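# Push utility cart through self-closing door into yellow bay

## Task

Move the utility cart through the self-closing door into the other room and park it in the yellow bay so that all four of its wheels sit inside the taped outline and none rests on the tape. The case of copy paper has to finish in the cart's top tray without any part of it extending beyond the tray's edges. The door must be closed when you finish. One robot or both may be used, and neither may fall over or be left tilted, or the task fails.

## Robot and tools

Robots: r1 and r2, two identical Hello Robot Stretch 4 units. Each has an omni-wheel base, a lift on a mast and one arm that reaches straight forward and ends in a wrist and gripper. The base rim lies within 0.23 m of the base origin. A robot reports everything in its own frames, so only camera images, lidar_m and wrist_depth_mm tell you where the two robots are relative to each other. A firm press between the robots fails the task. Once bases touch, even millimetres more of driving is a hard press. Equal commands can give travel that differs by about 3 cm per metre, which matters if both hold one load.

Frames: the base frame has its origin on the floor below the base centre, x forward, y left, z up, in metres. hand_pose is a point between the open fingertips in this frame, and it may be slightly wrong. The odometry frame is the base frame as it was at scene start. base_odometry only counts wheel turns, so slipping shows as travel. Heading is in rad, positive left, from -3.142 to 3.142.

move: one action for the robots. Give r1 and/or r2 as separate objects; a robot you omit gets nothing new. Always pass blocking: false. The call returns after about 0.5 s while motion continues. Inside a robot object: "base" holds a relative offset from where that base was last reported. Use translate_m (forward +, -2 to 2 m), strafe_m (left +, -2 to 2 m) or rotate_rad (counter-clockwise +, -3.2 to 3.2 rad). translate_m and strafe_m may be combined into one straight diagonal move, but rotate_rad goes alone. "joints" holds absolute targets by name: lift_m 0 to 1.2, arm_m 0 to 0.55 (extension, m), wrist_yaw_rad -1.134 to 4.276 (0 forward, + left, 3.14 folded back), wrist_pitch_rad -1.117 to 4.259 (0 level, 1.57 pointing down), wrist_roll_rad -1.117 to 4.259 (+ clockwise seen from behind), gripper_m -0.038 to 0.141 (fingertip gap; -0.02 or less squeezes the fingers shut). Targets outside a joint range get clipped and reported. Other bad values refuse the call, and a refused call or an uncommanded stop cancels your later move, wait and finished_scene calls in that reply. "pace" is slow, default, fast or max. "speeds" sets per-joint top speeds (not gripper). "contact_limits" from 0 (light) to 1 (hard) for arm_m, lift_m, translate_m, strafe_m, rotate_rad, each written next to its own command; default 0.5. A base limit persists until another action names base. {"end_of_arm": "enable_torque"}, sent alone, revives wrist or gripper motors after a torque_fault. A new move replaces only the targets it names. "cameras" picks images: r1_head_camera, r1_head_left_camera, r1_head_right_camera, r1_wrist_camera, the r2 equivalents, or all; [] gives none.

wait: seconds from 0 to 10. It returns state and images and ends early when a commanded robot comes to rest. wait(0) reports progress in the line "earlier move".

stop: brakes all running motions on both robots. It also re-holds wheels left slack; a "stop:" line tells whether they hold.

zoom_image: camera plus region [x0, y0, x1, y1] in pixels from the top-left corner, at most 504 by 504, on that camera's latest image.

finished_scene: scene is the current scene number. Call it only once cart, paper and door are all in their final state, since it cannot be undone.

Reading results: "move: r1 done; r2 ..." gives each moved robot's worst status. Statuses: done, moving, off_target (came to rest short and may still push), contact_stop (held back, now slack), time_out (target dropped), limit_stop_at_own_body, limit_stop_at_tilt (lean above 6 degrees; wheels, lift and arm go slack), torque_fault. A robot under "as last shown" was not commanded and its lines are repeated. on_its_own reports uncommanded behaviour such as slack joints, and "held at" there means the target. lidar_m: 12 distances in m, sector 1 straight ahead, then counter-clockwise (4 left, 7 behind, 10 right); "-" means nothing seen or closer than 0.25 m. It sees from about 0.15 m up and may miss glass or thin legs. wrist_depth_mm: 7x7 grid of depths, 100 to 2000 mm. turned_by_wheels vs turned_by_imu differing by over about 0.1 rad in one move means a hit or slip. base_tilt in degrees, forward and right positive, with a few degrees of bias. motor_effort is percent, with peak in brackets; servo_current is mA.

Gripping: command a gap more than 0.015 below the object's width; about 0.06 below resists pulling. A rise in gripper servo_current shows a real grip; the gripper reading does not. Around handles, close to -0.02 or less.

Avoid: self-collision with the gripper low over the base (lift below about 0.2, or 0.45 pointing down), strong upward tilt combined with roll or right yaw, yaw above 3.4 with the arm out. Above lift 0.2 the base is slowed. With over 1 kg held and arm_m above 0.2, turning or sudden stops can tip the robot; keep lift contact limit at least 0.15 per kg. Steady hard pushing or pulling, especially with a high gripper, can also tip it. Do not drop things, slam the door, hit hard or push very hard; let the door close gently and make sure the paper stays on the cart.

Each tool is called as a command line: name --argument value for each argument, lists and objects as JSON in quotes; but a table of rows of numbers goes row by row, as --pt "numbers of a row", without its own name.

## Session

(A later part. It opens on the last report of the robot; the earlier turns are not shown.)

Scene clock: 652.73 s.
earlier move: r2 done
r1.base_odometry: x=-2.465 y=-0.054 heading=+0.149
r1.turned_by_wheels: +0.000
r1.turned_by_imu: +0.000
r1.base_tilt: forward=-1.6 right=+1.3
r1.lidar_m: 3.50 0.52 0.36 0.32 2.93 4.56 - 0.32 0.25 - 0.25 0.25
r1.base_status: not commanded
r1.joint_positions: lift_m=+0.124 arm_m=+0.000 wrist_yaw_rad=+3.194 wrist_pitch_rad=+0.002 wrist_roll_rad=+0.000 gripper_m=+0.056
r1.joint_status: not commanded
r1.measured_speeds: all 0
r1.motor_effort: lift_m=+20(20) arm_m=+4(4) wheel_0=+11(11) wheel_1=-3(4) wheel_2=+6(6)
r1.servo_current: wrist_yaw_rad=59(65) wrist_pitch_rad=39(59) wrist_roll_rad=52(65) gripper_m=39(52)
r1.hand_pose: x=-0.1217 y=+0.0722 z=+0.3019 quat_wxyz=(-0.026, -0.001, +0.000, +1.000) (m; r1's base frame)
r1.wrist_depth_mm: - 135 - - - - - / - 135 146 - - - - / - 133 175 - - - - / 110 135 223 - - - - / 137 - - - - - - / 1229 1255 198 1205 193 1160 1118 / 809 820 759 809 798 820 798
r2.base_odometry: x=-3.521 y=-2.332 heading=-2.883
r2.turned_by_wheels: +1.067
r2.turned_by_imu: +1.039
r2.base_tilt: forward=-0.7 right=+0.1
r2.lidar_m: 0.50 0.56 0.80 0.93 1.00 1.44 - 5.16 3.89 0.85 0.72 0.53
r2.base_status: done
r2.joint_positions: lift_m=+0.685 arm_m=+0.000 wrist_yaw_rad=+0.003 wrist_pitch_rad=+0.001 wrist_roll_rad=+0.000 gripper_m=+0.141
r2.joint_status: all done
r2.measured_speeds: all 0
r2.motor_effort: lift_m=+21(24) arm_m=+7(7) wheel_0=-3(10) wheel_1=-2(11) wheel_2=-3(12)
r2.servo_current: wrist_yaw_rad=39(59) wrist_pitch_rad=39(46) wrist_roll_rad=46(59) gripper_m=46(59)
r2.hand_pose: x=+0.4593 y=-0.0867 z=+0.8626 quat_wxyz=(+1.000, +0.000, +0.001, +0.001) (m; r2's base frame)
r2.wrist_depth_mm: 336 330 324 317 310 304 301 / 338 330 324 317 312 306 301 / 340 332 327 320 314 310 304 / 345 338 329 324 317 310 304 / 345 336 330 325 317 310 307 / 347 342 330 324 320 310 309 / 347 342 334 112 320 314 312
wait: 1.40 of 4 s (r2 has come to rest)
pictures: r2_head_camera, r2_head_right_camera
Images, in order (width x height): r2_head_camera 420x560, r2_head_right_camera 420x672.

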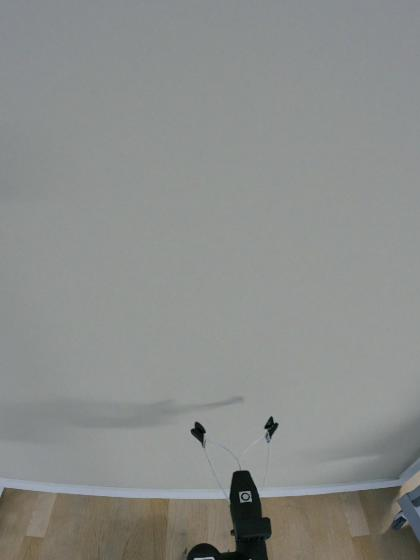

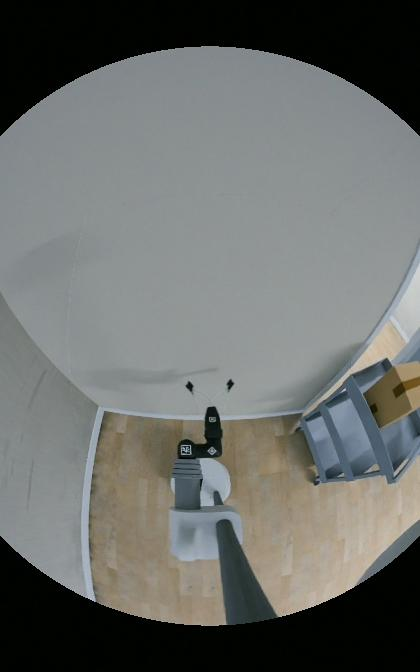

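move --blocking false --cameras '[]' --r2 '{"base":{"translate_m":-1.15}}'

wait --seconds 6 --cameras '[]'

move --blocking false --cameras '[]' --r2 '{"base":{"strafe_m":-1.03}}'

wait --seconds 7 --cameras '["r2_head_camera","r1_head_left_camera"]'

Scene clock: 659.60 s.
move: r2 moving
r1: as last shown
r1.lidar_m: 3.49 0.52 0.35 0.32 2.94 4.51 - 0.31 0.25 - 0.25 0.25
r1.motor_effort: lift_m=+20(20) arm_m=+4(4) wheel_0=+10(11) wheel_1=-3(3) wheel_2=+6(6)
r1.servo_current: wrist_yaw_rad=46(59) wrist_pitch_rad=39(52) wrist_roll_rad=46(59) gripper_m=39(46)
r1.wrist_depth_mm: - 135 - - - - - / - 135 147 - - - - / - 133 175 - - - - / 110 136 223 - - - - / 137 - - - - - - / 1229 1229 198 1229 193 1138 1118 / 809 809 759 798 788 820 798
r2.base_odometry: x=-3.491 y=-2.324 heading=-2.883
r2.turned_by_wheels: +0.000
r2.turned_by_imu: +0.000
r2.base_tilt: forward=-0.7 right=+0.1
r2.lidar_m: 0.55 0.58 0.86 0.94 0.98 1.43 - 5.16 3.83 0.84 0.77 0.57
r2.base_status: translate_m moving
r2.joint_positions: lift_m=+0.685 arm_m=+0.000 wrist_yaw_rad=+0.003 wrist_pitch_rad=+0.001 wrist_roll_rad=+0.000 gripper_m=+0.141
r2.joint_status: not commanded
r2.measured_speeds: translate_m=-0.122 strafe_m=+0.000 rotate_rad=+0.000 lift_m=+0.000 arm_m=+0.000 wrist_yaw_rad=+0.000 wrist_pitch_rad=+0.000 wrist_roll_rad=+0.000
r2.motor_effort: lift_m=+21(21) arm_m=+7(7) wheel_0=-7(12) wheel_1=-8(9) wheel_2=+12(12)
r2.servo_current: wrist_yaw_rad=52(52) wrist_pitch_rad=39(46) wrist_roll_rad=52(52) gripper_m=52(52)
r2.hand_pose: x=+0.4593 y=-0.0867 z=+0.8626 quat_wxyz=(+1.000, +0.000, +0.001, +0.001) (m; r2's base frame)
r2.wrist_depth_mm: 364 357 349 342 336 329 324 / 366 359 355 343 336 332 325 / 370 362 353 345 340 334 329 / 373 364 355 351 343 336 330 / 373 366 357 353 343 338 332 / 377 368 357 351 345 336 336 / 379 370 366 112 345 343 336
pictures: none
No camera images: "cameras" was empty.

Scene clock: 664.43 s.
earlier move: r2 done
r1.base_odometry: x=-2.465 y=-0.054 heading=+0.149
r1.turned_by_wheels: +0.000
r1.turned_by_imu: +0.000
r1.base_tilt: forward=-1.6 right=+1.2
r1.lidar_m: 3.48 0.51 0.34 0.35 1.68 4.56 - 0.32 0.25 - 0.25 0.25
r1.base_status: not commanded
r1.joint_positions: lift_m=+0.124 arm_m=+0.000 wrist_yaw_rad=+3.194 wrist_pitch_rad=+0.002 wrist_roll_rad=+0.000 gripper_m=+0.056
r1.joint_status: not commanded
r1.measured_speeds: all 0
r1.motor_effort: lift_m=+19(20) arm_m=+4(4) wheel_0=+11(11) wheel_1=-3(3) wheel_2=+6(6)
r1.servo_current: wrist_yaw_rad=39(65) wrist_pitch_rad=46(52) wrist_roll_rad=59(72) gripper_m=39(52)
r1.hand_pose: x=-0.1217 y=+0.0722 z=+0.3019 quat_wxyz=(-0.026, -0.001, +0.000, +1.000) (m; r1's base frame)
r1.wrist_depth_mm: - 135 - - - - - / - 135 147 - - - - / - 133 175 - - - - / 110 136 224 - - - - / 137 - - - - - - / 1229 1229 198 1229 193 1160 1138 / 820 820 768 798 809 820 798
r2.base_odometry: x=-2.410 y=-2.038 heading=-2.883
r2.turned_by_wheels: +0.000
r2.turned_by_imu: +0.000
r2.base_tilt: forward=-0.6 right=+0.1
r2.lidar_m: 1.65 1.40 1.00 0.96 1.03 1.49 4.22 4.32 3.82 3.71 1.28 1.30
r2.base_status: done
r2.joint_positions: lift_m=+0.685 arm_m=+0.000 wrist_yaw_rad=+0.003 wrist_pitch_rad=+0.001 wrist_roll_rad=+0.000 gripper_m=+0.141
r2.joint_status: not commanded
r2.measured_speeds: all 0
r2.motor_effort: lift_m=+21(21) arm_m=+7(7) wheel_0=-3(12) wheel_1=-3(9) wheel_2=+3(13)
r2.servo_current: wrist_yaw_rad=46(65) wrist_pitch_rad=39(52) wrist_roll_rad=52(65) gripper_m=52(65)
r2.hand_pose: x=+0.4593 y=-0.0867 z=+0.8626 quat_wxyz=(+1.000, +0.000, +0.001, +0.001) (m; r2's base frame)
r2.wrist_depth_mm: - - - - - - - / 1576 - - - - - - / 1537 - - - - - 1430 / 1576 - - - - - 1281 / 1576 - - - - - - / 1576 202 187 157 - 186 1281 / - 1618 - 112 - - 1921
wait: 4.83 of 6 s (r2 has come to rest)
pictures: none
No camera images: "cameras" was empty.

Scene clock: 664.93 s.
move: r2 moving
r1: as last shown
r1.base_tilt: forward=-1.6 right=+1.3
r1.lidar_m: 3.49 0.55 0.36 0.34 1.65 4.57 - 0.33 0.25 - 0.25 0.25
r1.motor_effort: lift_m=+20(20) arm_m=+4(4) wheel_0=+10(11) wheel_1=-3(3) wheel_2=+6(6)
r1.servo_current: wrist_yaw_rad=52(65) wrist_pitch_rad=46(46) wrist_roll_rad=59(59) gripper_m=46(46)
r1.wrist_depth_mm: - 135 - - - - - / - 135 147 - - - - / - 133 175 - - - - / 110 136 223 - - - - / 137 - - - - - - / 1229 1229 198 1205 193 1138 1118 / 809 809 759 798 798 820 798
r2.base_odometry: x=-2.419 y=-2.003 heading=-2.883
r2.turned_by_wheels: +0.000
r2.turned_by_imu: +0.000
r2.base_tilt: forward=-0.7 right=+0.1
r2.lidar_m: 1.67 1.41 1.06 1.01 1.06 1.54 4.21 4.33 3.79 3.66 1.25 1.25
r2.base_status: strafe_m moving
r2.joint_positions: lift_m=+0.685 arm_m=+0.000 wrist_yaw_rad=+0.003 wrist_pitch_rad=+0.001 wrist_roll_rad=+0.000 gripper_m=+0.141
r2.joint_status: not commanded
r2.measured_speeds: translate_m=+0.000 strafe_m=-0.141 rotate_rad=+0.000 lift_m=+0.000 arm_m=+0.000 wrist_yaw_rad=+0.000 wrist_pitch_rad=+0.000 wrist_roll_rad=+0.000
r2.motor_effort: lift_m=+21(21) arm_m=+7(7) wheel_0=+10(11) wheel_1=-10(11) wheel_2=+0(3)
r2.servo_current: wrist_yaw_rad=52(59) wrist_pitch_rad=39(46) wrist_roll_rad=46(59) gripper_m=59(59)
r2.hand_pose: x=+0.4593 y=-0.0867 z=+0.8626 quat_wxyz=(+1.000, +0.000, +0.001, +0.001) (m; r2's base frame)
r2.wrist_depth_mm: - - - - - - - / 1537 - - - - - - / 1576 - - - - - - / 1537 - - - - - 1182 / 1576 - - - - - - / 1576 200 186 158 - 188 1182 / - - - 112 - - 1921
pictures: none
No camera images: "cameras" was empty.

Scene clock: 669.20 s.
earlier move: r2 done
r1.base_odometry: x=-2.465 y=-0.054 heading=+0.149
r1.turned_by_wheels: +0.000
r1.turned_by_imu: +0.000
r1.base_tilt: forward=-1.6 right=+1.3
r1.lidar_m: 3.49 0.53 0.37 0.31 0.79 0.91 - 0.30 0.25 - 0.25 0.25
r1.base_status: not commanded
r1.joint_positions: lift_m=+0.124 arm_m=+0.000 wrist_yaw_rad=+3.194 wrist_pitch_rad=+0.002 wrist_roll_rad=+0.000 gripper_m=+0.056
r1.joint_status: not commanded
r1.measured_speeds: all 0
r1.motor_effort: lift_m=+19(20) arm_m=+4(4) wheel_0=+10(11) wheel_1=-3(3) wheel_2=+6(6)
r1.servo_current: wrist_yaw_rad=46(65) wrist_pitch_rad=46(46) wrist_roll_rad=39(72) gripper_m=46(46)
r1.hand_pose: x=-0.1217 y=+0.0722 z=+0.3019 quat_wxyz=(-0.026, -0.001, +0.000, +1.000) (m; r1's base frame)
r1.wrist_depth_mm: - 135 - - - - - / - 135 147 - - - - / - 133 175 - - - - / 110 136 223 - - - - / 137 - - - - 1921 976 / 1229 1229 198 1229 193 1138 931 / 820 809 759 798 798 831 798
r2.base_odometry: x=-2.673 y=-1.042 heading=-2.883
r2.turned_by_wheels: +0.000
r2.turned_by_imu: +0.001
r2.base_tilt: forward=-0.7 right=+0.0
r2.lidar_m: 0.88 1.72 2.09 1.99 2.13 2.99 - 3.69 2.76 2.69 1.19 0.95
r2.base_status: done
r2.joint_positions: lift_m=+0.685 arm_m=+0.000 wrist_yaw_rad=+0.003 wrist_pitch_rad=+0.001 wrist_roll_rad=+0.000 gripper_m=+0.141
r2.joint_status: not commanded
r2.measured_speeds: all 0
r2.motor_effort: lift_m=+21(21) arm_m=+7(7) wheel_0=+2(14) wheel_1=-2(12) wheel_2=+0(3)
r2.servo_current: wrist_yaw_rad=39(65) wrist_pitch_rad=33(52) wrist_roll_rad=46(65) gripper_m=52(59)
r2.hand_pose: x=+0.4593 y=-0.0867 z=+0.8626 quat_wxyz=(+1.000, +0.000, +0.001, +0.001) (m; r2's base frame)
r2.wrist_depth_mm: - - - - - - - / - - - - - - - / - - - 991 - - - / - - - 991 - - - / - - - - - - - / - 202 196 158 213 1308 - / - - - 112 - 1863 -
wait: 4.27 of 7 s (r2 has come to rest)
pictures: r1_head_left_camera, r2_head_camera
Images, in order (width x height): r1_head_left_camera 420x672, r2_head_camera 420x560.

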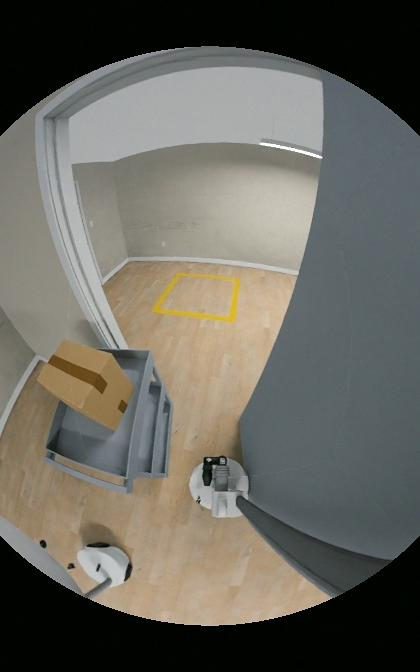

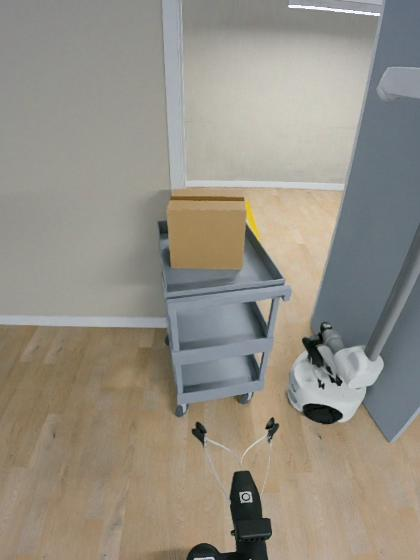

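zoom_image --camera "r2_head_camera" --region '[120, 140, 300, 420]'

Scaled by 1.800 from the camera's 420x560 image, which has a finer 1200x1600 frame.

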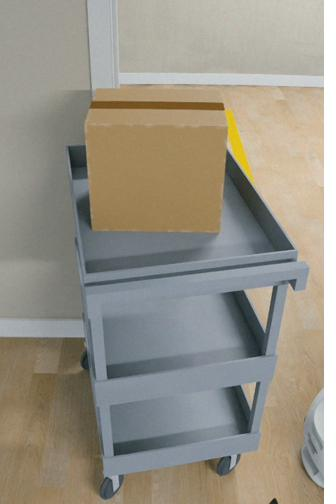

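move --blocking false --cameras '[]' --r2 '{"base":{"strafe_m":-0.67},"joints":{"gripper_m":0.0,"lift_m":0.66}}'

wait --seconds 5 --cameras '[]'

move --blocking false --cameras '[]' --r2 '{"base":{"translate_m":0.25},"joints":{"wrist_yaw_rad":1.0},"pace":"slow"}'

wait --seconds 6 --cameras '["r2_head_camera","r1_head_left_camera"]'

Scene clock: 734.13 s.
move: r2 moving
r1: as last shown
r1.lidar_m: 3.49 0.53 0.36 0.33 0.72 0.84 - 0.31 0.25 - 0.25 0.25
r1.motor_effort: lift_m=+19(20) arm_m=+3(4) wheel_0=+10(11) wheel_1=-3(3) wheel_2=+6(6)
r1.servo_current: wrist_yaw_rad=33(52) wrist_pitch_rad=46(46) wrist_roll_rad=59(59) gripper_m=39(46)
r1.wrist_depth_mm: - 135 - - - - - / - 135 146 - - - - / - 133 175 - - - - / 110 136 223 - - - - / 137 - - - - 1863 946 / 1229 1229 198 1182 193 1098 931 / 809 809 759 798 798 820 798
r2.base_odometry: x=-2.683 y=-1.007 heading=-2.883
r2.turned_by_wheels: +0.000
r2.turned_by_imu: +0.000
r2.base_tilt: forward=-0.7 right=+0.1
r2.lidar_m: 0.89 1.72 2.13 2.01 2.17 3.01 - 3.67 2.74 2.63 1.18 0.96
r2.base_status: strafe_m moving
r2.joint_positions: lift_m=+0.661 arm_m=+0.000 wrist_yaw_rad=+0.003 wrist_pitch_rad=+0.001 wrist_roll_rad=+0.000 gripper_m=+0.130
r2.joint_status: lift_m moving; gripper_m moving
r2.measured_speeds: translate_m=+0.000 strafe_m=-0.142 rotate_rad=-0.002 lift_m=-0.027 arm_m=+0.000 wrist_yaw_rad=+0.000 wrist_pitch_rad=+0.000 wrist_roll_rad=+0.000
r2.motor_effort: lift_m=+10(20) arm_m=+7(7) wheel_0=+10(13) wheel_1=-10(11) wheel_2=+0(1)
r2.servo_current: wrist_yaw_rad=39(52) wrist_pitch_rad=39(39) wrist_roll_rad=46(65) gripper_m=104(104)
r2.hand_pose: x=+0.4593 y=-0.0867 z=+0.8391 quat_wxyz=(+1.000, +0.000, +0.001, +0.001) (m; r2's base frame)
r2.wrist_depth_mm: - - - - - - - / - - - - - - - / - - 1025 976 - - - / - - - 991 - - - / - - - - - - - / - 192 200 - 195 1366 - / - - - 112 - 1756 -
pictures: none
No camera images: "cameras" was empty.

Scene clock: 737.27 s.
earlier move: r2 done
r1.base_odometry: x=-2.465 y=-0.054 heading=+0.149
r1.turned_by_wheels: +0.000
r1.turned_by_imu: +0.000
r1.base_tilt: forward=-1.6 right=+1.3
r1.lidar_m: 3.49 0.52 0.37 0.34 2.94 0.88 0.58 0.29 0.25 - 0.25 0.25
r1.base_status: not commanded
r1.joint_positions: lift_m=+0.124 arm_m=+0.000 wrist_yaw_rad=+3.194 wrist_pitch_rad=+0.002 wrist_roll_rad=+0.000 gripper_m=+0.056
r1.joint_status: not commanded
r1.measured_speeds: all 0
r1.motor_effort: lift_m=+20(20) arm_m=+4(4) wheel_0=+10(11) wheel_1=-3(4) wheel_2=+6(6)
r1.servo_current: wrist_yaw_rad=59(72) wrist_pitch_rad=46(52) wrist_roll_rad=46(65) gripper_m=46(46)
r1.hand_pose: x=-0.1217 y=+0.0722 z=+0.3019 quat_wxyz=(-0.026, -0.001, +0.000, +1.000) (m; r1's base frame)
r1.wrist_depth_mm: - 135 - 1336 - - - / - 135 147 - - - - / - 133 175 - - - - / 110 136 223 - - - - / 137 - - 1078 1098 - - / 1229 1205 198 976 192 1160 1138 / 809 809 759 798 788 820 809
r2.base_odometry: x=-2.845 y=-0.394 heading=-2.883
r2.turned_by_wheels: +0.000
r2.turned_by_imu: +0.001
r2.base_tilt: forward=-0.6 right=+0.1
r2.lidar_m: 0.81 0.97 2.37 2.67 2.79 3.95 - 2.77 2.07 2.02 2.13 0.74
r2.base_status: done
r2.joint_positions: lift_m=+0.660 arm_m=+0.000 wrist_yaw_rad=+0.003 wrist_pitch_rad=+0.001 wrist_roll_rad=+0.000 gripper_m=+0.001
r2.joint_status: all done
r2.measured_speeds: all 0
r2.motor_effort: lift_m=+14(20) arm_m=+7(7) wheel_0=+2(14) wheel_1=-3(13) wheel_2=+0(2)
r2.servo_current: wrist_yaw_rad=46(59) wrist_pitch_rad=39(46) wrist_roll_rad=59(65) gripper_m=65(163)
r2.hand_pose: x=+0.4593 y=-0.0867 z=+0.8382 quat_wxyz=(+1.000, +0.000, +0.001, +0.001) (m; r2's base frame)
r2.wrist_depth_mm: - - - - - 539 - / - - - - - 549 - / 1008 1098 - - - 549 - / 1025 1025 - - - - - / - - - - - - - / - - 189 193 174 - - / - 126 - 112 - - -
wait: 3.13 of 5 s (r2 has come to rest)
pictures: none
No camera images: "cameras" was empty.

Scene clock: 737.77 s.
move: r2 moving
r1: as last shown
r1.lidar_m: 3.50 0.55 0.36 0.32 2.95 0.56 0.54 0.31 0.25 - 0.25 0.25
r1.motor_effort: lift_m=+20(20) arm_m=+4(4) wheel_0=+10(11) wheel_1=-3(3) wheel_2=+6(6)
r1.servo_current: wrist_yaw_rad=65(65) wrist_pitch_rad=39(46) wrist_roll_rad=46(65) gripper_m=39(52)
r1.wrist_depth_mm: - 135 - - - - - / - 135 147 - - - - / - 133 175 - - - - / 110 136 223 - - - - / 137 - - 1025 1098 - - / 1229 1229 198 991 193 1160 1118 / 809 809 759 798 788 820 798
r2.base_odometry: x=-2.857 y=-0.397 heading=-2.883
r2.turned_by_wheels: +0.000
r2.turned_by_imu: +0.001
r2.base_tilt: forward=-0.6 right=+0.1
r2.lidar_m: 0.79 0.98 2.37 2.67 2.83 3.97 - 2.79 2.09 2.00 2.13 0.74
r2.base_status: translate_m moving
r2.joint_positions: lift_m=+0.660 arm_m=+0.000 wrist_yaw_rad=+0.400 wrist_pitch_rad=+0.001 wrist_roll_rad=+0.000 gripper_m=+0.001
r2.joint_status: wrist_yaw_rad moving
r2.measured_speeds: translate_m=+0.049 strafe_m=+0.000 rotate_rad=+0.002 lift_m=+0.000 arm_m=+0.000 wrist_yaw_rad=+1.694 wrist_pitch_rad=+0.000 wrist_roll_rad=+0.000
r2.motor_effort: lift_m=+14(14) arm_m=+7(7) wheel_0=+7(10) wheel_1=+7(7) wheel_2=-10(10)
r2.servo_current: wrist_yaw_rad=98(124) wrist_pitch_rad=39(46) wrist_roll_rad=33(59) gripper_m=65(72)
r2.hand_pose: x=+0.4704 y=+0.0317 z=+0.8382 quat_wxyz=(+0.980, +0.000, +0.001, +0.199) (m; r2's base frame)
r2.wrist_depth_mm: - - 1618 - - - - / - - 1618 - - - - / - - 1138 - - - - / - - 1138 - - - - / - - - 1464 - - - / - - 186 193 183 - - / 1921 1808 - 112 - - -
pictures: none
No camera images: "cameras" was empty.

Scene clock: 741.07 s.
earlier move: r2 done
r1.base_odometry: x=-2.465 y=-0.054 heading=+0.149
r1.turned_by_wheels: +0.000
r1.turned_by_imu: +0.000
r1.base_tilt: forward=-1.6 right=+1.3
r1.lidar_m: 3.48 0.54 0.34 0.34 2.97 0.41 0.47 0.30 0.25 - 0.25 0.26
r1.base_status: not commanded
r1.joint_positions: lift_m=+0.124 arm_m=+0.000 wrist_yaw_rad=+3.194 wrist_pitch_rad=+0.002 wrist_roll_rad=+0.000 gripper_m=+0.056
r1.joint_status: not commanded
r1.measured_speeds: all 0
r1.motor_effort: lift_m=+19(20) arm_m=+4(4) wheel_0=+11(11) wheel_1=-3(3) wheel_2=+6(6)
r1.servo_current: wrist_yaw_rad=39(72) wrist_pitch_rad=46(52) wrist_roll_rad=33(72) gripper_m=39(52)
r1.hand_pose: x=-0.1217 y=+0.0722 z=+0.3019 quat_wxyz=(-0.026, -0.001, +0.000, +1.000) (m; r1's base frame)
r1.wrist_depth_mm: - 135 - - - - - / - 135 147 - - - - / - 133 175 - - - - / 110 136 223 - - - - / 137 - - 931 1618 - - / 1255 1229 198 707 193 1160 1118 / 820 820 759 707 741 809 809
r2.base_odometry: x=-3.086 y=-0.458 heading=-2.883
r2.turned_by_wheels: +0.000
r2.turned_by_imu: +0.000
r2.base_tilt: forward=-0.7 right=+0.0
r2.lidar_m: 0.57 0.78 0.92 2.67 2.80 3.96 - 2.80 2.12 2.00 1.85 0.53
r2.base_status: done
r2.joint_positions: lift_m=+0.660 arm_m=+0.000 wrist_yaw_rad=+0.997 wrist_pitch_rad=+0.001 wrist_roll_rad=+0.000 gripper_m=+0.001
r2.joint_status: all done
r2.measured_speeds: all 0
r2.motor_effort: lift_m=+14(14) arm_m=+7(7) wheel_0=+4(11) wheel_1=+5(8) wheel_2=-5(10)
r2.servo_current: wrist_yaw_rad=39(124) wrist_pitch_rad=39(46) wrist_roll_rad=52(65) gripper_m=72(72)
r2.hand_pose: x=+0.4007 y=+0.1948 z=+0.8382 quat_wxyz=(+0.878, +0.000, +0.000, +0.478) (m; r2's base frame)
r2.wrist_depth_mm: - - - - - 1281 - / - - - - - 1205 - / - - - - 917 788 - / - - - - 946 788 - / - - - - - 549 - / - - 189 192 175 559 - / 1983 1756 - 112 - - -
wait: 3.30 of 6 s (r2 has come to rest)
pictures: r1_head_left_camera, r2_head_camera
Images, in order (width x height): r1_head_left_camera 420x672, r2_head_camera 420x560.

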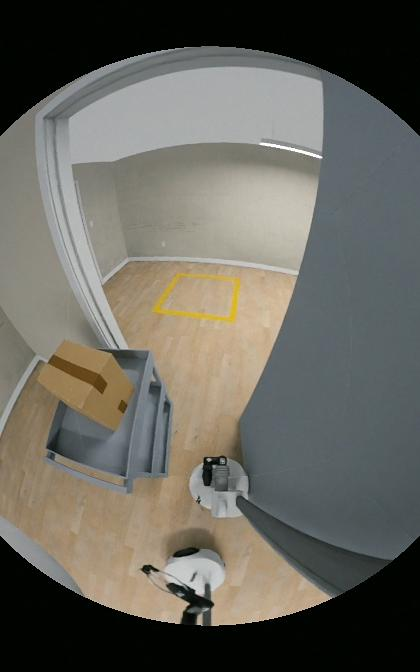

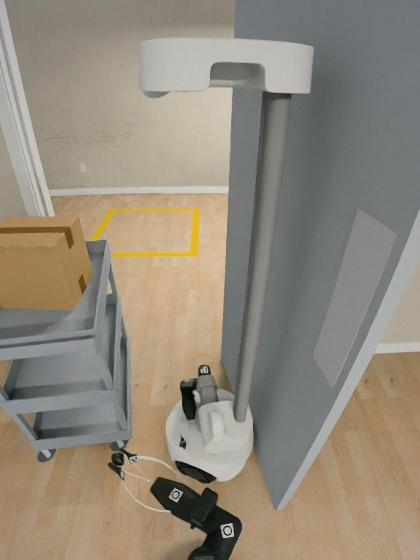

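move --blocking false --cameras '[]' --r2 '{"joints":{"arm_m":0.2},"pace":"slow","contact_limits":{"arm_m":0.1}}'

wait --seconds 4 --cameras '["r2_head_camera"]'

Scene clock: 747.57 s.
move: r2 moving
r1: as last shown
r1.lidar_m: 3.49 0.51 0.37 0.30 2.97 0.40 0.43 0.32 0.25 - 0.25 0.25
r1.servo_current: wrist_yaw_rad=52(65) wrist_pitch_rad=39(46) wrist_roll_rad=59(59) gripper_m=46(46)
r1.wrist_depth_mm: - 135 - - - - - / - 135 146 - - - - / - 133 175 - - - - / 110 136 224 - - - - / 137 - - 931 1618 - - / 1229 1229 198 707 193 1160 1138 / 809 820 759 699 741 820 798
r2.base_odometry: x=-3.086 y=-0.458 heading=-2.883
r2.turned_by_wheels: +0.000
r2.turned_by_imu: +0.000
r2.base_tilt: forward=-0.7 right=+0.1
r2.lidar_m: 0.58 0.74 0.93 2.66 2.82 3.97 - 2.81 2.09 2.02 1.88 0.54
r2.base_status: not commanded
r2.joint_positions: lift_m=+0.660 arm_m=+0.012 wrist_yaw_rad=+0.997 wrist_pitch_rad=+0.001 wrist_roll_rad=+0.000 gripper_m=+0.001
r2.joint_status: arm_m moving
r2.measured_speeds: translate_m=+0.000 strafe_m=+0.000 rotate_rad=+0.000 lift_m=+0.000 arm_m=+0.049 wrist_yaw_rad=+0.000 wrist_pitch_rad=+0.000 wrist_roll_rad=+0.000
r2.motor_effort: lift_m=+14(14) arm_m=+10(11) wheel_0=+4(4) wheel_1=+5(5) wheel_2=-6(6)
r2.servo_current: wrist_yaw_rad=52(52) wrist_pitch_rad=39(46) wrist_roll_rad=52(52) gripper_m=72(72)
r2.contact_limits: arm_m 0.1
r2.hand_pose: x=+0.4133 y=+0.1948 z=+0.8382 quat_wxyz=(+0.878, +0.000, +0.000, +0.478) (m; r2's base frame)
r2.wrist_depth_mm: - - - - - 1229 - / - - - - - 1182 - / - - - - 904 788 - / - - - - 917 778 - / - - - - - 554 - / - - 190 193 175 554 - / - 1708 - 112 - - -
pictures: none
No camera images: "cameras" was empty.

Scene clock: 750.37 s.
earlier move: r2 done
r1.base_odometry: x=-2.465 y=-0.054 heading=+0.149
r1.turned_by_wheels: +0.000
r1.turned_by_imu: +0.000
r1.base_tilt: forward=-1.6 right=+1.3
r1.lidar_m: 3.49 0.55 0.37 0.34 0.25 0.25 0.29 0.32 0.25 - 0.25 0.25
r1.base_status: not commanded
r1.joint_positions: lift_m=+0.124 arm_m=+0.000 wrist_yaw_rad=+3.194 wrist_pitch_rad=+0.002 wrist_roll_rad=+0.000 gripper_m=+0.056
r1.joint_status: not commanded
r1.measured_speeds: all 0
r1.motor_effort: lift_m=+19(20) arm_m=+4(4) wheel_0=+10(11) wheel_1=-3(4) wheel_2=+6(6)
r1.servo_current: wrist_yaw_rad=52(72) wrist_pitch_rad=39(52) wrist_roll_rad=65(65) gripper_m=39(46)
r1.hand_pose: x=-0.1217 y=+0.0722 z=+0.3019 quat_wxyz=(-0.026, -0.001, +0.000, +1.000) (m; r1's base frame)
r1.wrist_depth_mm: - 135 - - - - - / - 135 147 - - - - / - 133 175 - - - - / 110 136 224 - - - - / 137 - - 931 1618 - - / 1229 1229 198 707 193 1160 1098 / 809 809 768 707 741 831 798
r2.base_odometry: x=-3.086 y=-0.458 heading=-2.883
r2.turned_by_wheels: +0.000
r2.turned_by_imu: +0.000
r2.base_tilt: forward=-0.7 right=+0.1
r2.lidar_m: 0.55 0.77 0.93 2.66 2.81 3.96 - 2.76 2.10 2.02 1.85 0.55
r2.base_status: not commanded
r2.joint_positions: lift_m=+0.660 arm_m=+0.200 wrist_yaw_rad=+0.997 wrist_pitch_rad=+0.001 wrist_roll_rad=+0.000 gripper_m=+0.001
r2.joint_status: all done
r2.measured_speeds: all 0
r2.motor_effort: lift_m=+14(14) arm_m=+8(14) wheel_0=+4(5) wheel_1=+5(5) wheel_2=-6(6)
r2.servo_current: wrist_yaw_rad=46(65) wrist_pitch_rad=39(46) wrist_roll_rad=46(59) gripper_m=72(78)
r2.contact_limits: arm_m 0.1
r2.hand_pose: x=+0.6006 y=+0.1948 z=+0.8382 quat_wxyz=(+0.878, +0.000, +0.000, +0.478) (m; r2's base frame)
r2.wrist_depth_mm: - - - - - - - / - - - - 683 - - / - - - 904 676 750 - / - - - 820 661 723 - / - - - 415 466 - - / - - 188 193 175 - - / 1921 1708 - 112 - - 1708
wait: 2.80 of 4 s (r2 has come to rest)
pictures: r2_head_camera
Images, in order (width x height): r2_head_camera 420x560.

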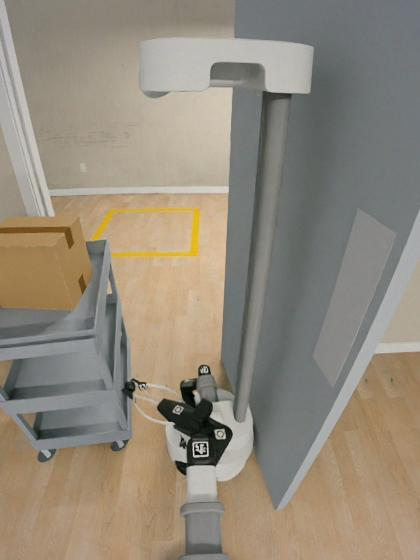

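move --blocking false --cameras '[]' --r2 '{"joints":{"arm_m":0.33},"pace":"slow","contact_limits":{"arm_m":0.1}}'

wait --seconds 4 --cameras '["r2_head_camera","r2_head_left_camera","r2_wrist_camera"]'

Scene clock: 757.90 s.
move: r2 moving
r1: as last shown
r1.lidar_m: 3.49 0.55 0.38 0.33 0.25 0.25 0.27 0.32 0.25 - 0.25 0.25
r1.motor_effort: lift_m=+20(20) arm_m=+4(4) wheel_0=+10(11) wheel_1=-3(3) wheel_2=+6(6)
r1.servo_current: wrist_yaw_rad=59(59) wrist_pitch_rad=39(46) wrist_roll_rad=59(72) gripper_m=46(46)
r1.wrist_depth_mm: - 135 - - - - - / - 135 147 - - - - / - 133 175 - - - - / 110 136 224 - - - - / 137 - - 917 1618 - - / 1229 1229 198 707 193 1160 1098 / 809 809 759 699 741 820 809
r2.base_odometry: x=-3.086 y=-0.458 heading=-2.883
r2.turned_by_wheels: +0.000
r2.turned_by_imu: +0.000
r2.base_tilt: forward=-0.7 right=+0.1
r2.lidar_m: 0.54 0.76 0.92 2.65 2.81 3.97 - 2.82 2.09 2.03 1.91 0.54
r2.base_status: not commanded
r2.joint_positions: lift_m=+0.660 arm_m=+0.212 wrist_yaw_rad=+0.997 wrist_pitch_rad=+0.001 wrist_roll_rad=+0.000 gripper_m=+0.001
r2.joint_status: arm_m moving
r2.measured_speeds: translate_m=+0.000 strafe_m=+0.000 rotate_rad=+0.000 lift_m=+0.000 arm_m=+0.049 wrist_yaw_rad=+0.000 wrist_pitch_rad=+0.000 wrist_roll_rad=+0.000
r2.motor_effort: lift_m=+14(14) arm_m=+8(12) wheel_0=+4(4) wheel_1=+5(5) wheel_2=-6(6)
r2.servo_current: wrist_yaw_rad=39(59) wrist_pitch_rad=39(39) wrist_roll_rad=46(52) gripper_m=72(72)
r2.contact_limits: arm_m 0.1
r2.hand_pose: x=+0.6133 y=+0.1948 z=+0.8382 quat_wxyz=(+0.878, +0.000, +0.000, +0.478) (m; r2's base frame)
r2.wrist_depth_mm: - - - - - - - / - - - - 676 - - / - - - 878 676 741 - / - - - 788 683 741 - / - - - 392 452 - - / - - 188 193 174 - - / 1983 1756 - 112 - - 1708
pictures: none
No camera images: "cameras" was empty.

Scene clock: 759.97 s.
earlier move: r2 done
r1.base_odometry: x=-2.465 y=-0.054 heading=+0.149
r1.turned_by_wheels: +0.000
r1.turned_by_imu: +0.000
r1.base_tilt: forward=-1.6 right=+1.3
r1.lidar_m: 3.50 0.52 0.35 0.25 0.28 0.26 0.25 0.31 0.25 - 0.25 0.25
r1.base_status: not commanded
r1.joint_positions: lift_m=+0.124 arm_m=+0.000 wrist_yaw_rad=+3.194 wrist_pitch_rad=+0.002 wrist_roll_rad=+0.000 gripper_m=+0.056
r1.joint_status: not commanded
r1.measured_speeds: all 0
r1.motor_effort: lift_m=+20(20) arm_m=+4(4) wheel_0=+10(11) wheel_1=-3(3) wheel_2=+6(6)
r1.servo_current: wrist_yaw_rad=39(72) wrist_pitch_rad=46(52) wrist_roll_rad=46(72) gripper_m=39(46)
r1.hand_pose: x=-0.1217 y=+0.0722 z=+0.3019 quat_wxyz=(-0.026, -0.001, +0.000, +1.000) (m; r1's base frame)
r1.wrist_depth_mm: - 135 - - - - - / - 135 147 - - - - / - 133 175 - - - - / 110 136 223 - - - - / 137 - - 931 1618 - - / 1205 1229 198 707 193 1160 1118 / 809 809 759 699 741 820 809
r2.base_odometry: x=-3.086 y=-0.458 heading=-2.883
r2.turned_by_wheels: +0.000
r2.turned_by_imu: +0.000
r2.base_tilt: forward=-0.6 right=+0.1
r2.lidar_m: 0.56 0.77 0.94 2.68 2.79 3.95 - 2.80 2.10 2.04 1.88 0.53
r2.base_status: not commanded
r2.joint_positions: lift_m=+0.660 arm_m=+0.330 wrist_yaw_rad=+0.997 wrist_pitch_rad=+0.001 wrist_roll_rad=+0.000 gripper_m=+0.001
r2.joint_status: all done
r2.measured_speeds: all 0
r2.motor_effort: lift_m=+14(14) arm_m=+8(14) wheel_0=+4(5) wheel_1=+5(5) wheel_2=-6(6)
r2.servo_current: wrist_yaw_rad=46(59) wrist_pitch_rad=39(46) wrist_roll_rad=52(65) gripper_m=72(72)
r2.contact_limits: arm_m 0.1
r2.hand_pose: x=+0.7306 y=+0.1948 z=+0.8382 quat_wxyz=(+0.878, +0.000, +0.000, +0.478) (m; r2's base frame)
r2.wrist_depth_mm: - - - - 1042 - - / - - - 634 627 - - / - - - 676 627 - - / - - - 683 621 - - / - - 402 - 500 1098 - / - - 189 192 175 - - / 1983 1708 - 112 - - 1708
wait: 2.07 of 4 s (r2 has come to rest)
pictures: r2_head_camera, r2_head_left_camera, r2_wrist_camera
Images, in order (width x height): r2_head_camera 420x560, r2_head_left_camera 420x672, r2_wrist_camera 616x392.

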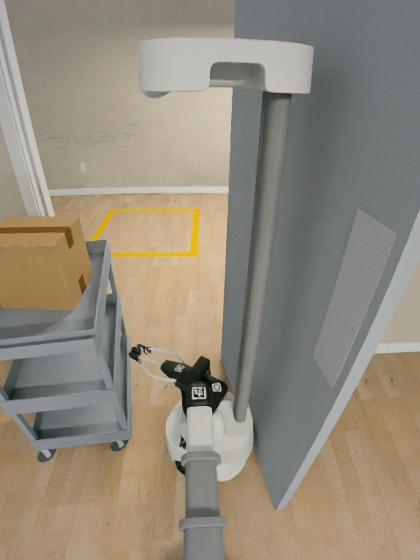

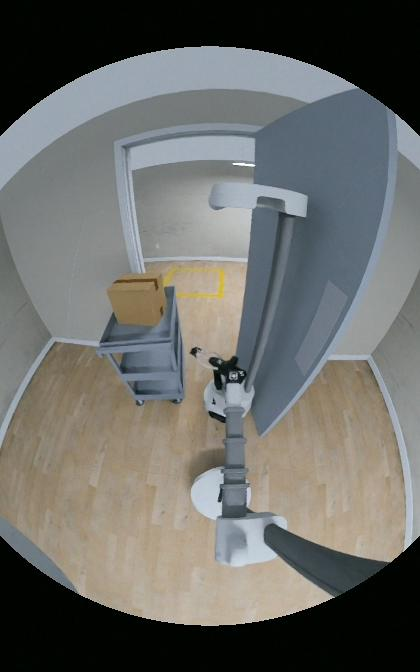

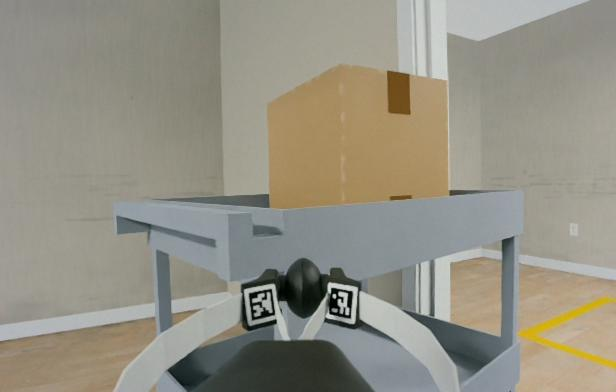

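move --blocking false --cameras '[]' --r2 '{"base":{"strafe_m":0.4},"pace":"slow","contact_limits":{"strafe_m":0.6}}'

wait --seconds 6 --cameras '["r2_head_camera","r2_wrist_camera"]'

Scene clock: 771.53 s.
move: r2 moving
r1: as last shown
r1.lidar_m: 3.46 0.53 0.37 0.26 2.97 0.25 0.25 0.28 0.25 - 0.25 0.25
r1.servo_current: wrist_yaw_rad=65(65) wrist_pitch_rad=46(52) wrist_roll_rad=39(59) gripper_m=33(46)
r1.wrist_depth_mm: - 135 - - - - - / - 135 147 - - - - / - 133 175 - - - - / 110 136 223 - - - - / 137 - - 931 917 - - / 1229 1229 198 715 192 1160 1138 / 820 809 768 699 732 831 798
r2.base_odometry: x=-3.082 y=-0.472 heading=-2.883
r2.turned_by_wheels: +0.000
r2.turned_by_imu: +0.001
r2.base_tilt: forward=-0.7 right=+0.1
r2.lidar_m: 0.57 0.75 0.90 2.64 2.82 3.91 - 2.81 2.09 2.03 1.89 0.54
r2.base_status: strafe_m moving
r2.joint_positions: lift_m=+0.660 arm_m=+0.330 wrist_yaw_rad=+0.997 wrist_pitch_rad=+0.001 wrist_roll_rad=+0.000 gripper_m=+0.001
r2.joint_status: not commanded
r2.measured_speeds: translate_m=+0.000 strafe_m=+0.056 rotate_rad=+0.002 lift_m=+0.000 arm_m=+0.000 wrist_yaw_rad=+0.000 wrist_pitch_rad=+0.000 wrist_roll_rad=+0.000
r2.motor_effort: lift_m=+14(14) arm_m=+8(8) wheel_0=-6(9) wheel_1=+7(9) wheel_2=+0(4)
r2.servo_current: wrist_yaw_rad=46(59) wrist_pitch_rad=39(46) wrist_roll_rad=46(59) gripper_m=72(78)
r2.contact_limits: arm_m 0.1; strafe_m 0.6
r2.hand_pose: x=+0.7306 y=+0.1948 z=+0.8382 quat_wxyz=(+0.878, +0.000, +0.000, +0.478) (m; r2's base frame)
r2.wrist_depth_mm: - - - - 1025 - - / - - - 621 597 - - / - - - 668 609 - - / - - - 683 609 - - / - - 379 345 477 750 - / - - 190 193 175 - - / - 1756 - 112 - - 1708
pictures: none
No camera images: "cameras" was empty.

Scene clock: 777.53 s.
earlier move: r2 moving
r1.base_odometry: x=-2.465 y=-0.054 heading=+0.149
r1.turned_by_wheels: +0.000
r1.turned_by_imu: +0.000
r1.base_tilt: forward=-1.6 right=+1.3
r1.lidar_m: 3.50 0.53 0.39 0.25 0.25 0.30 - 0.29 0.25 - 0.25 0.25
r1.base_status: not commanded
r1.joint_positions: lift_m=+0.124 arm_m=+0.000 wrist_yaw_rad=+3.194 wrist_pitch_rad=+0.002 wrist_roll_rad=+0.000 gripper_m=+0.056
r1.joint_status: not commanded
r1.measured_speeds: all 0
r1.motor_effort: lift_m=+19(20) arm_m=+4(4) wheel_0=+11(11) wheel_1=-3(4) wheel_2=+6(6)
r1.servo_current: wrist_yaw_rad=46(72) wrist_pitch_rad=39(52) wrist_roll_rad=52(72) gripper_m=33(46)
r1.hand_pose: x=-0.1217 y=+0.0722 z=+0.3019 quat_wxyz=(-0.026, -0.001, +0.000, +1.000) (m; r1's base frame)
r1.wrist_depth_mm: - 135 - - - - - / - 135 147 - - - - / - 133 175 - - - - / 110 136 223 - - - - / 137 - - - 1921 866 - / 1229 1205 198 1205 193 627 634 / 809 820 768 798 750 627 627
r2.base_odometry: x=-2.984 y=-0.845 heading=-2.884
r2.turned_by_wheels: -0.001
r2.turned_by_imu: -0.229
r2.base_tilt: forward=-0.7 right=+0.0
r2.lidar_m: 0.56 0.65 0.79 2.33 2.35 2.86 - 4.29 2.65 2.36 2.37 0.60
r2.base_status: strafe_m moving
r2.joint_positions: lift_m=+0.660 arm_m=+0.330 wrist_yaw_rad=+1.018 wrist_pitch_rad=+0.001 wrist_roll_rad=+0.000 gripper_m=+0.001
r2.joint_status: not commanded
r2.measured_speeds: translate_m=+0.001 strafe_m=+0.001 rotate_rad=+0.000 lift_m=+0.000 arm_m=+0.000 wrist_yaw_rad=+0.000 wrist_pitch_rad=+0.000 wrist_roll_rad=+0.000
r2.motor_effort: lift_m=+14(14) arm_m=+5(8) wheel_0=-7(20) wheel_1=+3(16) wheel_2=-12(17)
r2.servo_current: wrist_yaw_rad=104(111) wrist_pitch_rad=39(46) wrist_roll_rad=46(59) gripper_m=59(78)
r2.contact_limits: arm_m 0.1; strafe_m 0.6
r2.hand_pose: x=+0.7267 y=+0.1994 z=+0.8382 quat_wxyz=(+0.873, +0.000, +0.000, +0.487) (m; r2's base frame)
r2.wrist_depth_mm: - - - - 931 - - / - - - 549 512 - - / - - - 554 517 - - / - - 342 564 504 - - / - 433 228 255 - 564 - / - 177 202 214 351 - - / 1756 1661 1863 112 - - 1921
wait: 6.00 s; no rest
pictures: r2_head_camera, r2_wrist_camera
Images, in order (width x height): r2_head_camera 420x560, r2_wrist_camera 616x392.

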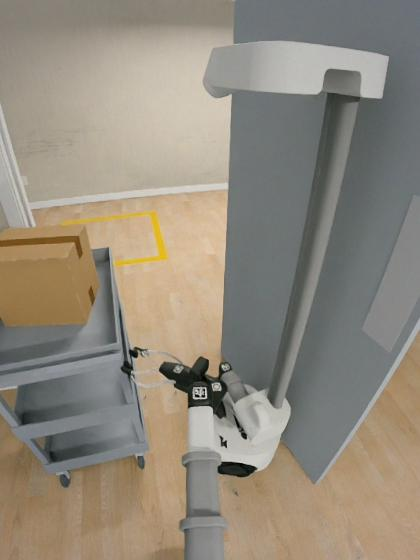

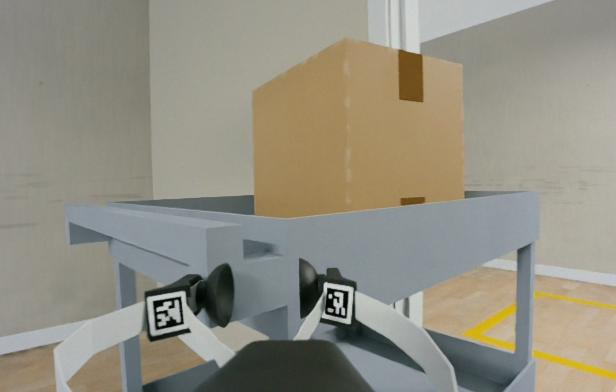

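stop --cameras '[]'

move --blocking false --cameras '[]' --r2 '{"base":{"strafe_m":-0.1},"pace":"slow"}'

wait --seconds 4 --cameras '["r2_head_camera","r1_head_left_camera"]'

Scene clock: 784.37 s.
earlier move: r2 done
r1.base_odometry: x=-2.465 y=-0.054 heading=+0.149
r1.turned_by_wheels: +0.000
r1.turned_by_imu: +0.000
r1.base_tilt: forward=-1.5 right=+1.2
r1.lidar_m: 3.50 0.49 0.33 0.25 0.25 0.25 - 0.31 0.25 - 0.25 0.25
r1.base_status: not commanded
r1.joint_positions: lift_m=+0.124 arm_m=+0.000 wrist_yaw_rad=+3.194 wrist_pitch_rad=+0.002 wrist_roll_rad=+0.000 gripper_m=+0.056
r1.joint_status: not commanded
r1.measured_speeds: all 0
r1.motor_effort: lift_m=+19(20) arm_m=+4(4) wheel_0=+10(11) wheel_1=-3(4) wheel_2=+6(6)
r1.servo_current: wrist_yaw_rad=26(72) wrist_pitch_rad=46(52) wrist_roll_rad=52(72) gripper_m=39(52)
r1.hand_pose: x=-0.1217 y=+0.0722 z=+0.3019 quat_wxyz=(-0.026, -0.001, +0.000, +1.000) (m; r1's base frame)
r1.wrist_depth_mm: - 135 - - - - - / - 135 147 - - - - / - 133 175 - - - - / 110 136 223 - - - - / 137 - - - 1921 854 - / 1229 1229 198 1229 193 634 627 / 820 820 768 798 741 640 627
r2.base_odometry: x=-2.984 y=-0.845 heading=-2.884
r2.turned_by_wheels: +0.000
r2.turned_by_imu: -0.044
r2.base_tilt: forward=-0.7 right=+0.1
r2.lidar_m: 0.57 0.70 0.76 2.35 2.34 2.78 - 4.44 2.73 2.32 2.35 0.63
r2.base_status: done
r2.joint_positions: lift_m=+0.660 arm_m=+0.330 wrist_yaw_rad=+1.008 wrist_pitch_rad=+0.001 wrist_roll_rad=+0.000 gripper_m=+0.001
r2.joint_status: not commanded
r2.measured_speeds: all 0
r2.motor_effort: lift_m=+14(14) arm_m=+4(8) wheel_0=-7(20) wheel_1=+0(16) wheel_2=-10(17)
r2.servo_current: wrist_yaw_rad=59(111) wrist_pitch_rad=39(46) wrist_roll_rad=52(59) gripper_m=52(78)
r2.contact_limits: arm_m 0.1; strafe_m 0.6
r2.hand_pose: x=+0.7287 y=+0.1972 z=+0.8382 quat_wxyz=(+0.876, +0.000, +0.000, +0.483) (m; r2's base frame)
r2.wrist_depth_mm: - - - - - - - / - - - 530 591 - - / - - 668 535 591 - - / - - 676 544 569 - - / - 415 262 240 - - - / - - 185 197 366 - - / 1863 544 - 112 - - 1808
pictures: none
No camera images: "cameras" was empty.

Scene clock: 784.87 s.
move: r2 moving
r1: as last shown
r1.base_tilt: forward=-1.6 right=+1.3
r1.lidar_m: 3.49 0.48 0.35 0.26 0.25 0.25 - 0.28 0.25 - 0.25 0.25
r1.motor_effort: lift_m=+19(20) arm_m=+4(4) wheel_0=+10(11) wheel_1=-3(3) wheel_2=+6(6)
r1.servo_current: wrist_yaw_rad=39(59) wrist_pitch_rad=46(46) wrist_roll_rad=46(59) gripper_m=46(46)
r1.wrist_depth_mm: - 135 - - - - - / - 135 147 - - - - / - 133 175 - - - - / 110 136 224 - - - - / 137 - - - 931 854 - / 1255 1229 198 1205 192 627 640 / 809 820 759 798 741 627 634
r2.base_odometry: x=-2.987 y=-0.831 heading=-2.885
r2.turned_by_wheels: -0.001
r2.turned_by_imu: +0.000
r2.base_tilt: forward=-0.7 right=+0.1
r2.lidar_m: 0.59 0.70 0.77 2.35 2.37 2.78 - 4.46 2.68 2.32 2.32 0.64
r2.base_status: strafe_m moving
r2.joint_positions: lift_m=+0.660 arm_m=+0.330 wrist_yaw_rad=+1.004 wrist_pitch_rad=+0.001 wrist_roll_rad=+0.000 gripper_m=+0.001
r2.joint_status: not commanded
r2.measured_speeds: translate_m=+0.003 strafe_m=-0.055 rotate_rad=-0.016 lift_m=+0.000 arm_m=+0.000 wrist_yaw_rad=-0.063 wrist_pitch_rad=+0.000 wrist_roll_rad=+0.000
r2.motor_effort: lift_m=+14(14) arm_m=+4(5) wheel_0=+8(12) wheel_1=-6(7) wheel_2=-6(8)
r2.servo_current: wrist_yaw_rad=46(59) wrist_pitch_rad=39(46) wrist_roll_rad=46(52) gripper_m=52(59)
r2.contact_limits: arm_m 0.1
r2.hand_pose: x=+0.7295 y=+0.1963 z=+0.8382 quat_wxyz=(+0.877, +0.000, +0.000, +0.481) (m; r2's base frame)
r2.wrist_depth_mm: - - - 991 - - - / - - 661 535 627 - - / - - 691 535 627 - - / - - 661 539 603 - - / 559 415 267 254 455 - - / - - 187 193 183 - - / 1863 559 - 112 - - 1808
pictures: none
No camera images: "cameras" was empty.

Scene clock: 786.53 s.
earlier move: r2 done
r1.base_odometry: x=-2.465 y=-0.054 heading=+0.149
r1.turned_by_wheels: +0.000
r1.turned_by_imu: +0.000
r1.base_tilt: forward=-1.6 right=+1.2
r1.lidar_m: 3.49 0.51 0.33 0.34 2.96 0.25 - 0.29 0.25 - 0.25 0.25
r1.base_status: not commanded
r1.joint_positions: lift_m=+0.124 arm_m=+0.000 wrist_yaw_rad=+3.194 wrist_pitch_rad=+0.002 wrist_roll_rad=+0.000 gripper_m=+0.056
r1.joint_status: not commanded
r1.measured_speeds: all 0
r1.motor_effort: lift_m=+20(20) arm_m=+4(4) wheel_0=+11(11) wheel_1=-3(3) wheel_2=+6(6)
r1.servo_current: wrist_yaw_rad=39(72) wrist_pitch_rad=39(46) wrist_roll_rad=26(59) gripper_m=46(52)
r1.hand_pose: x=-0.1217 y=+0.0722 z=+0.3019 quat_wxyz=(-0.026, -0.001, +0.000, +1.000) (m; r1's base frame)
r1.wrist_depth_mm: - 135 - - - - - / - 135 147 - - - - / - 133 175 - - - - / 110 136 223 - - - - / 137 - - - 904 866 - / 1229 1229 198 1182 193 668 1098 / 820 809 768 809 699 668 759
r2.base_odometry: x=-3.009 y=-0.748 heading=-2.884
r2.turned_by_wheels: +0.000
r2.turned_by_imu: +0.001
r2.base_tilt: forward=-0.6 right=+0.0
r2.lidar_m: 0.56 0.73 0.80 2.45 2.45 2.89 - 4.42 2.59 2.23 2.23 0.67
r2.base_status: done
r2.joint_positions: lift_m=+0.660 arm_m=+0.330 wrist_yaw_rad=+1.003 wrist_pitch_rad=+0.001 wrist_roll_rad=+0.000 gripper_m=+0.001
r2.joint_status: not commanded
r2.measured_speeds: all 0
r2.motor_effort: lift_m=+14(14) arm_m=+4(5) wheel_0=+2(12) wheel_1=-4(9) wheel_2=-3(8)
r2.servo_current: wrist_yaw_rad=46(59) wrist_pitch_rad=33(46) wrist_roll_rad=39(59) gripper_m=59(65)
r2.contact_limits: arm_m 0.1
r2.hand_pose: x=+0.7297 y=+0.1961 z=+0.8382 quat_wxyz=(+0.877, +0.000, +0.000, +0.481) (m; r2's base frame)
r2.wrist_depth_mm: - - - 1098 - - - / - - 715 621 - - - / - - 732 627 - - - / - - 707 627 809 - - / - 477 330 359 842 - - / - - 185 193 175 - - / - 627 - 112 - 1756 1863
wait: 1.67 of 4 s (r2 has come to rest)
pictures: r1_head_left_camera, r2_head_camera
Images, in order (width x height): r1_head_left_camera 420x672, r2_head_camera 420x560.

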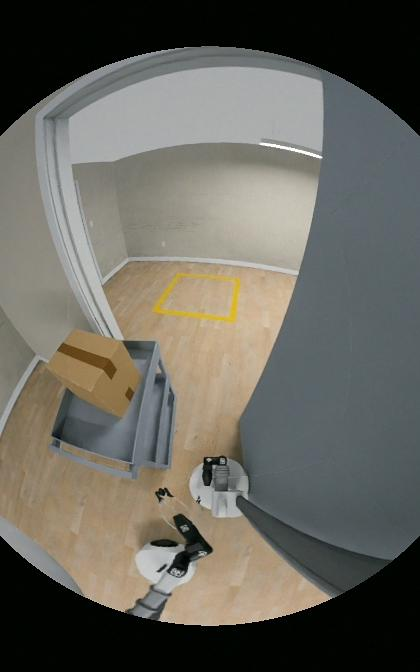

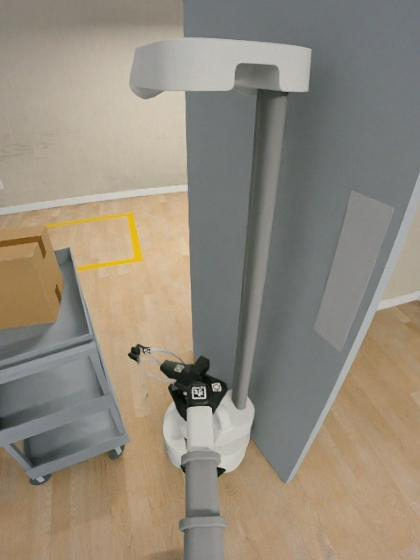

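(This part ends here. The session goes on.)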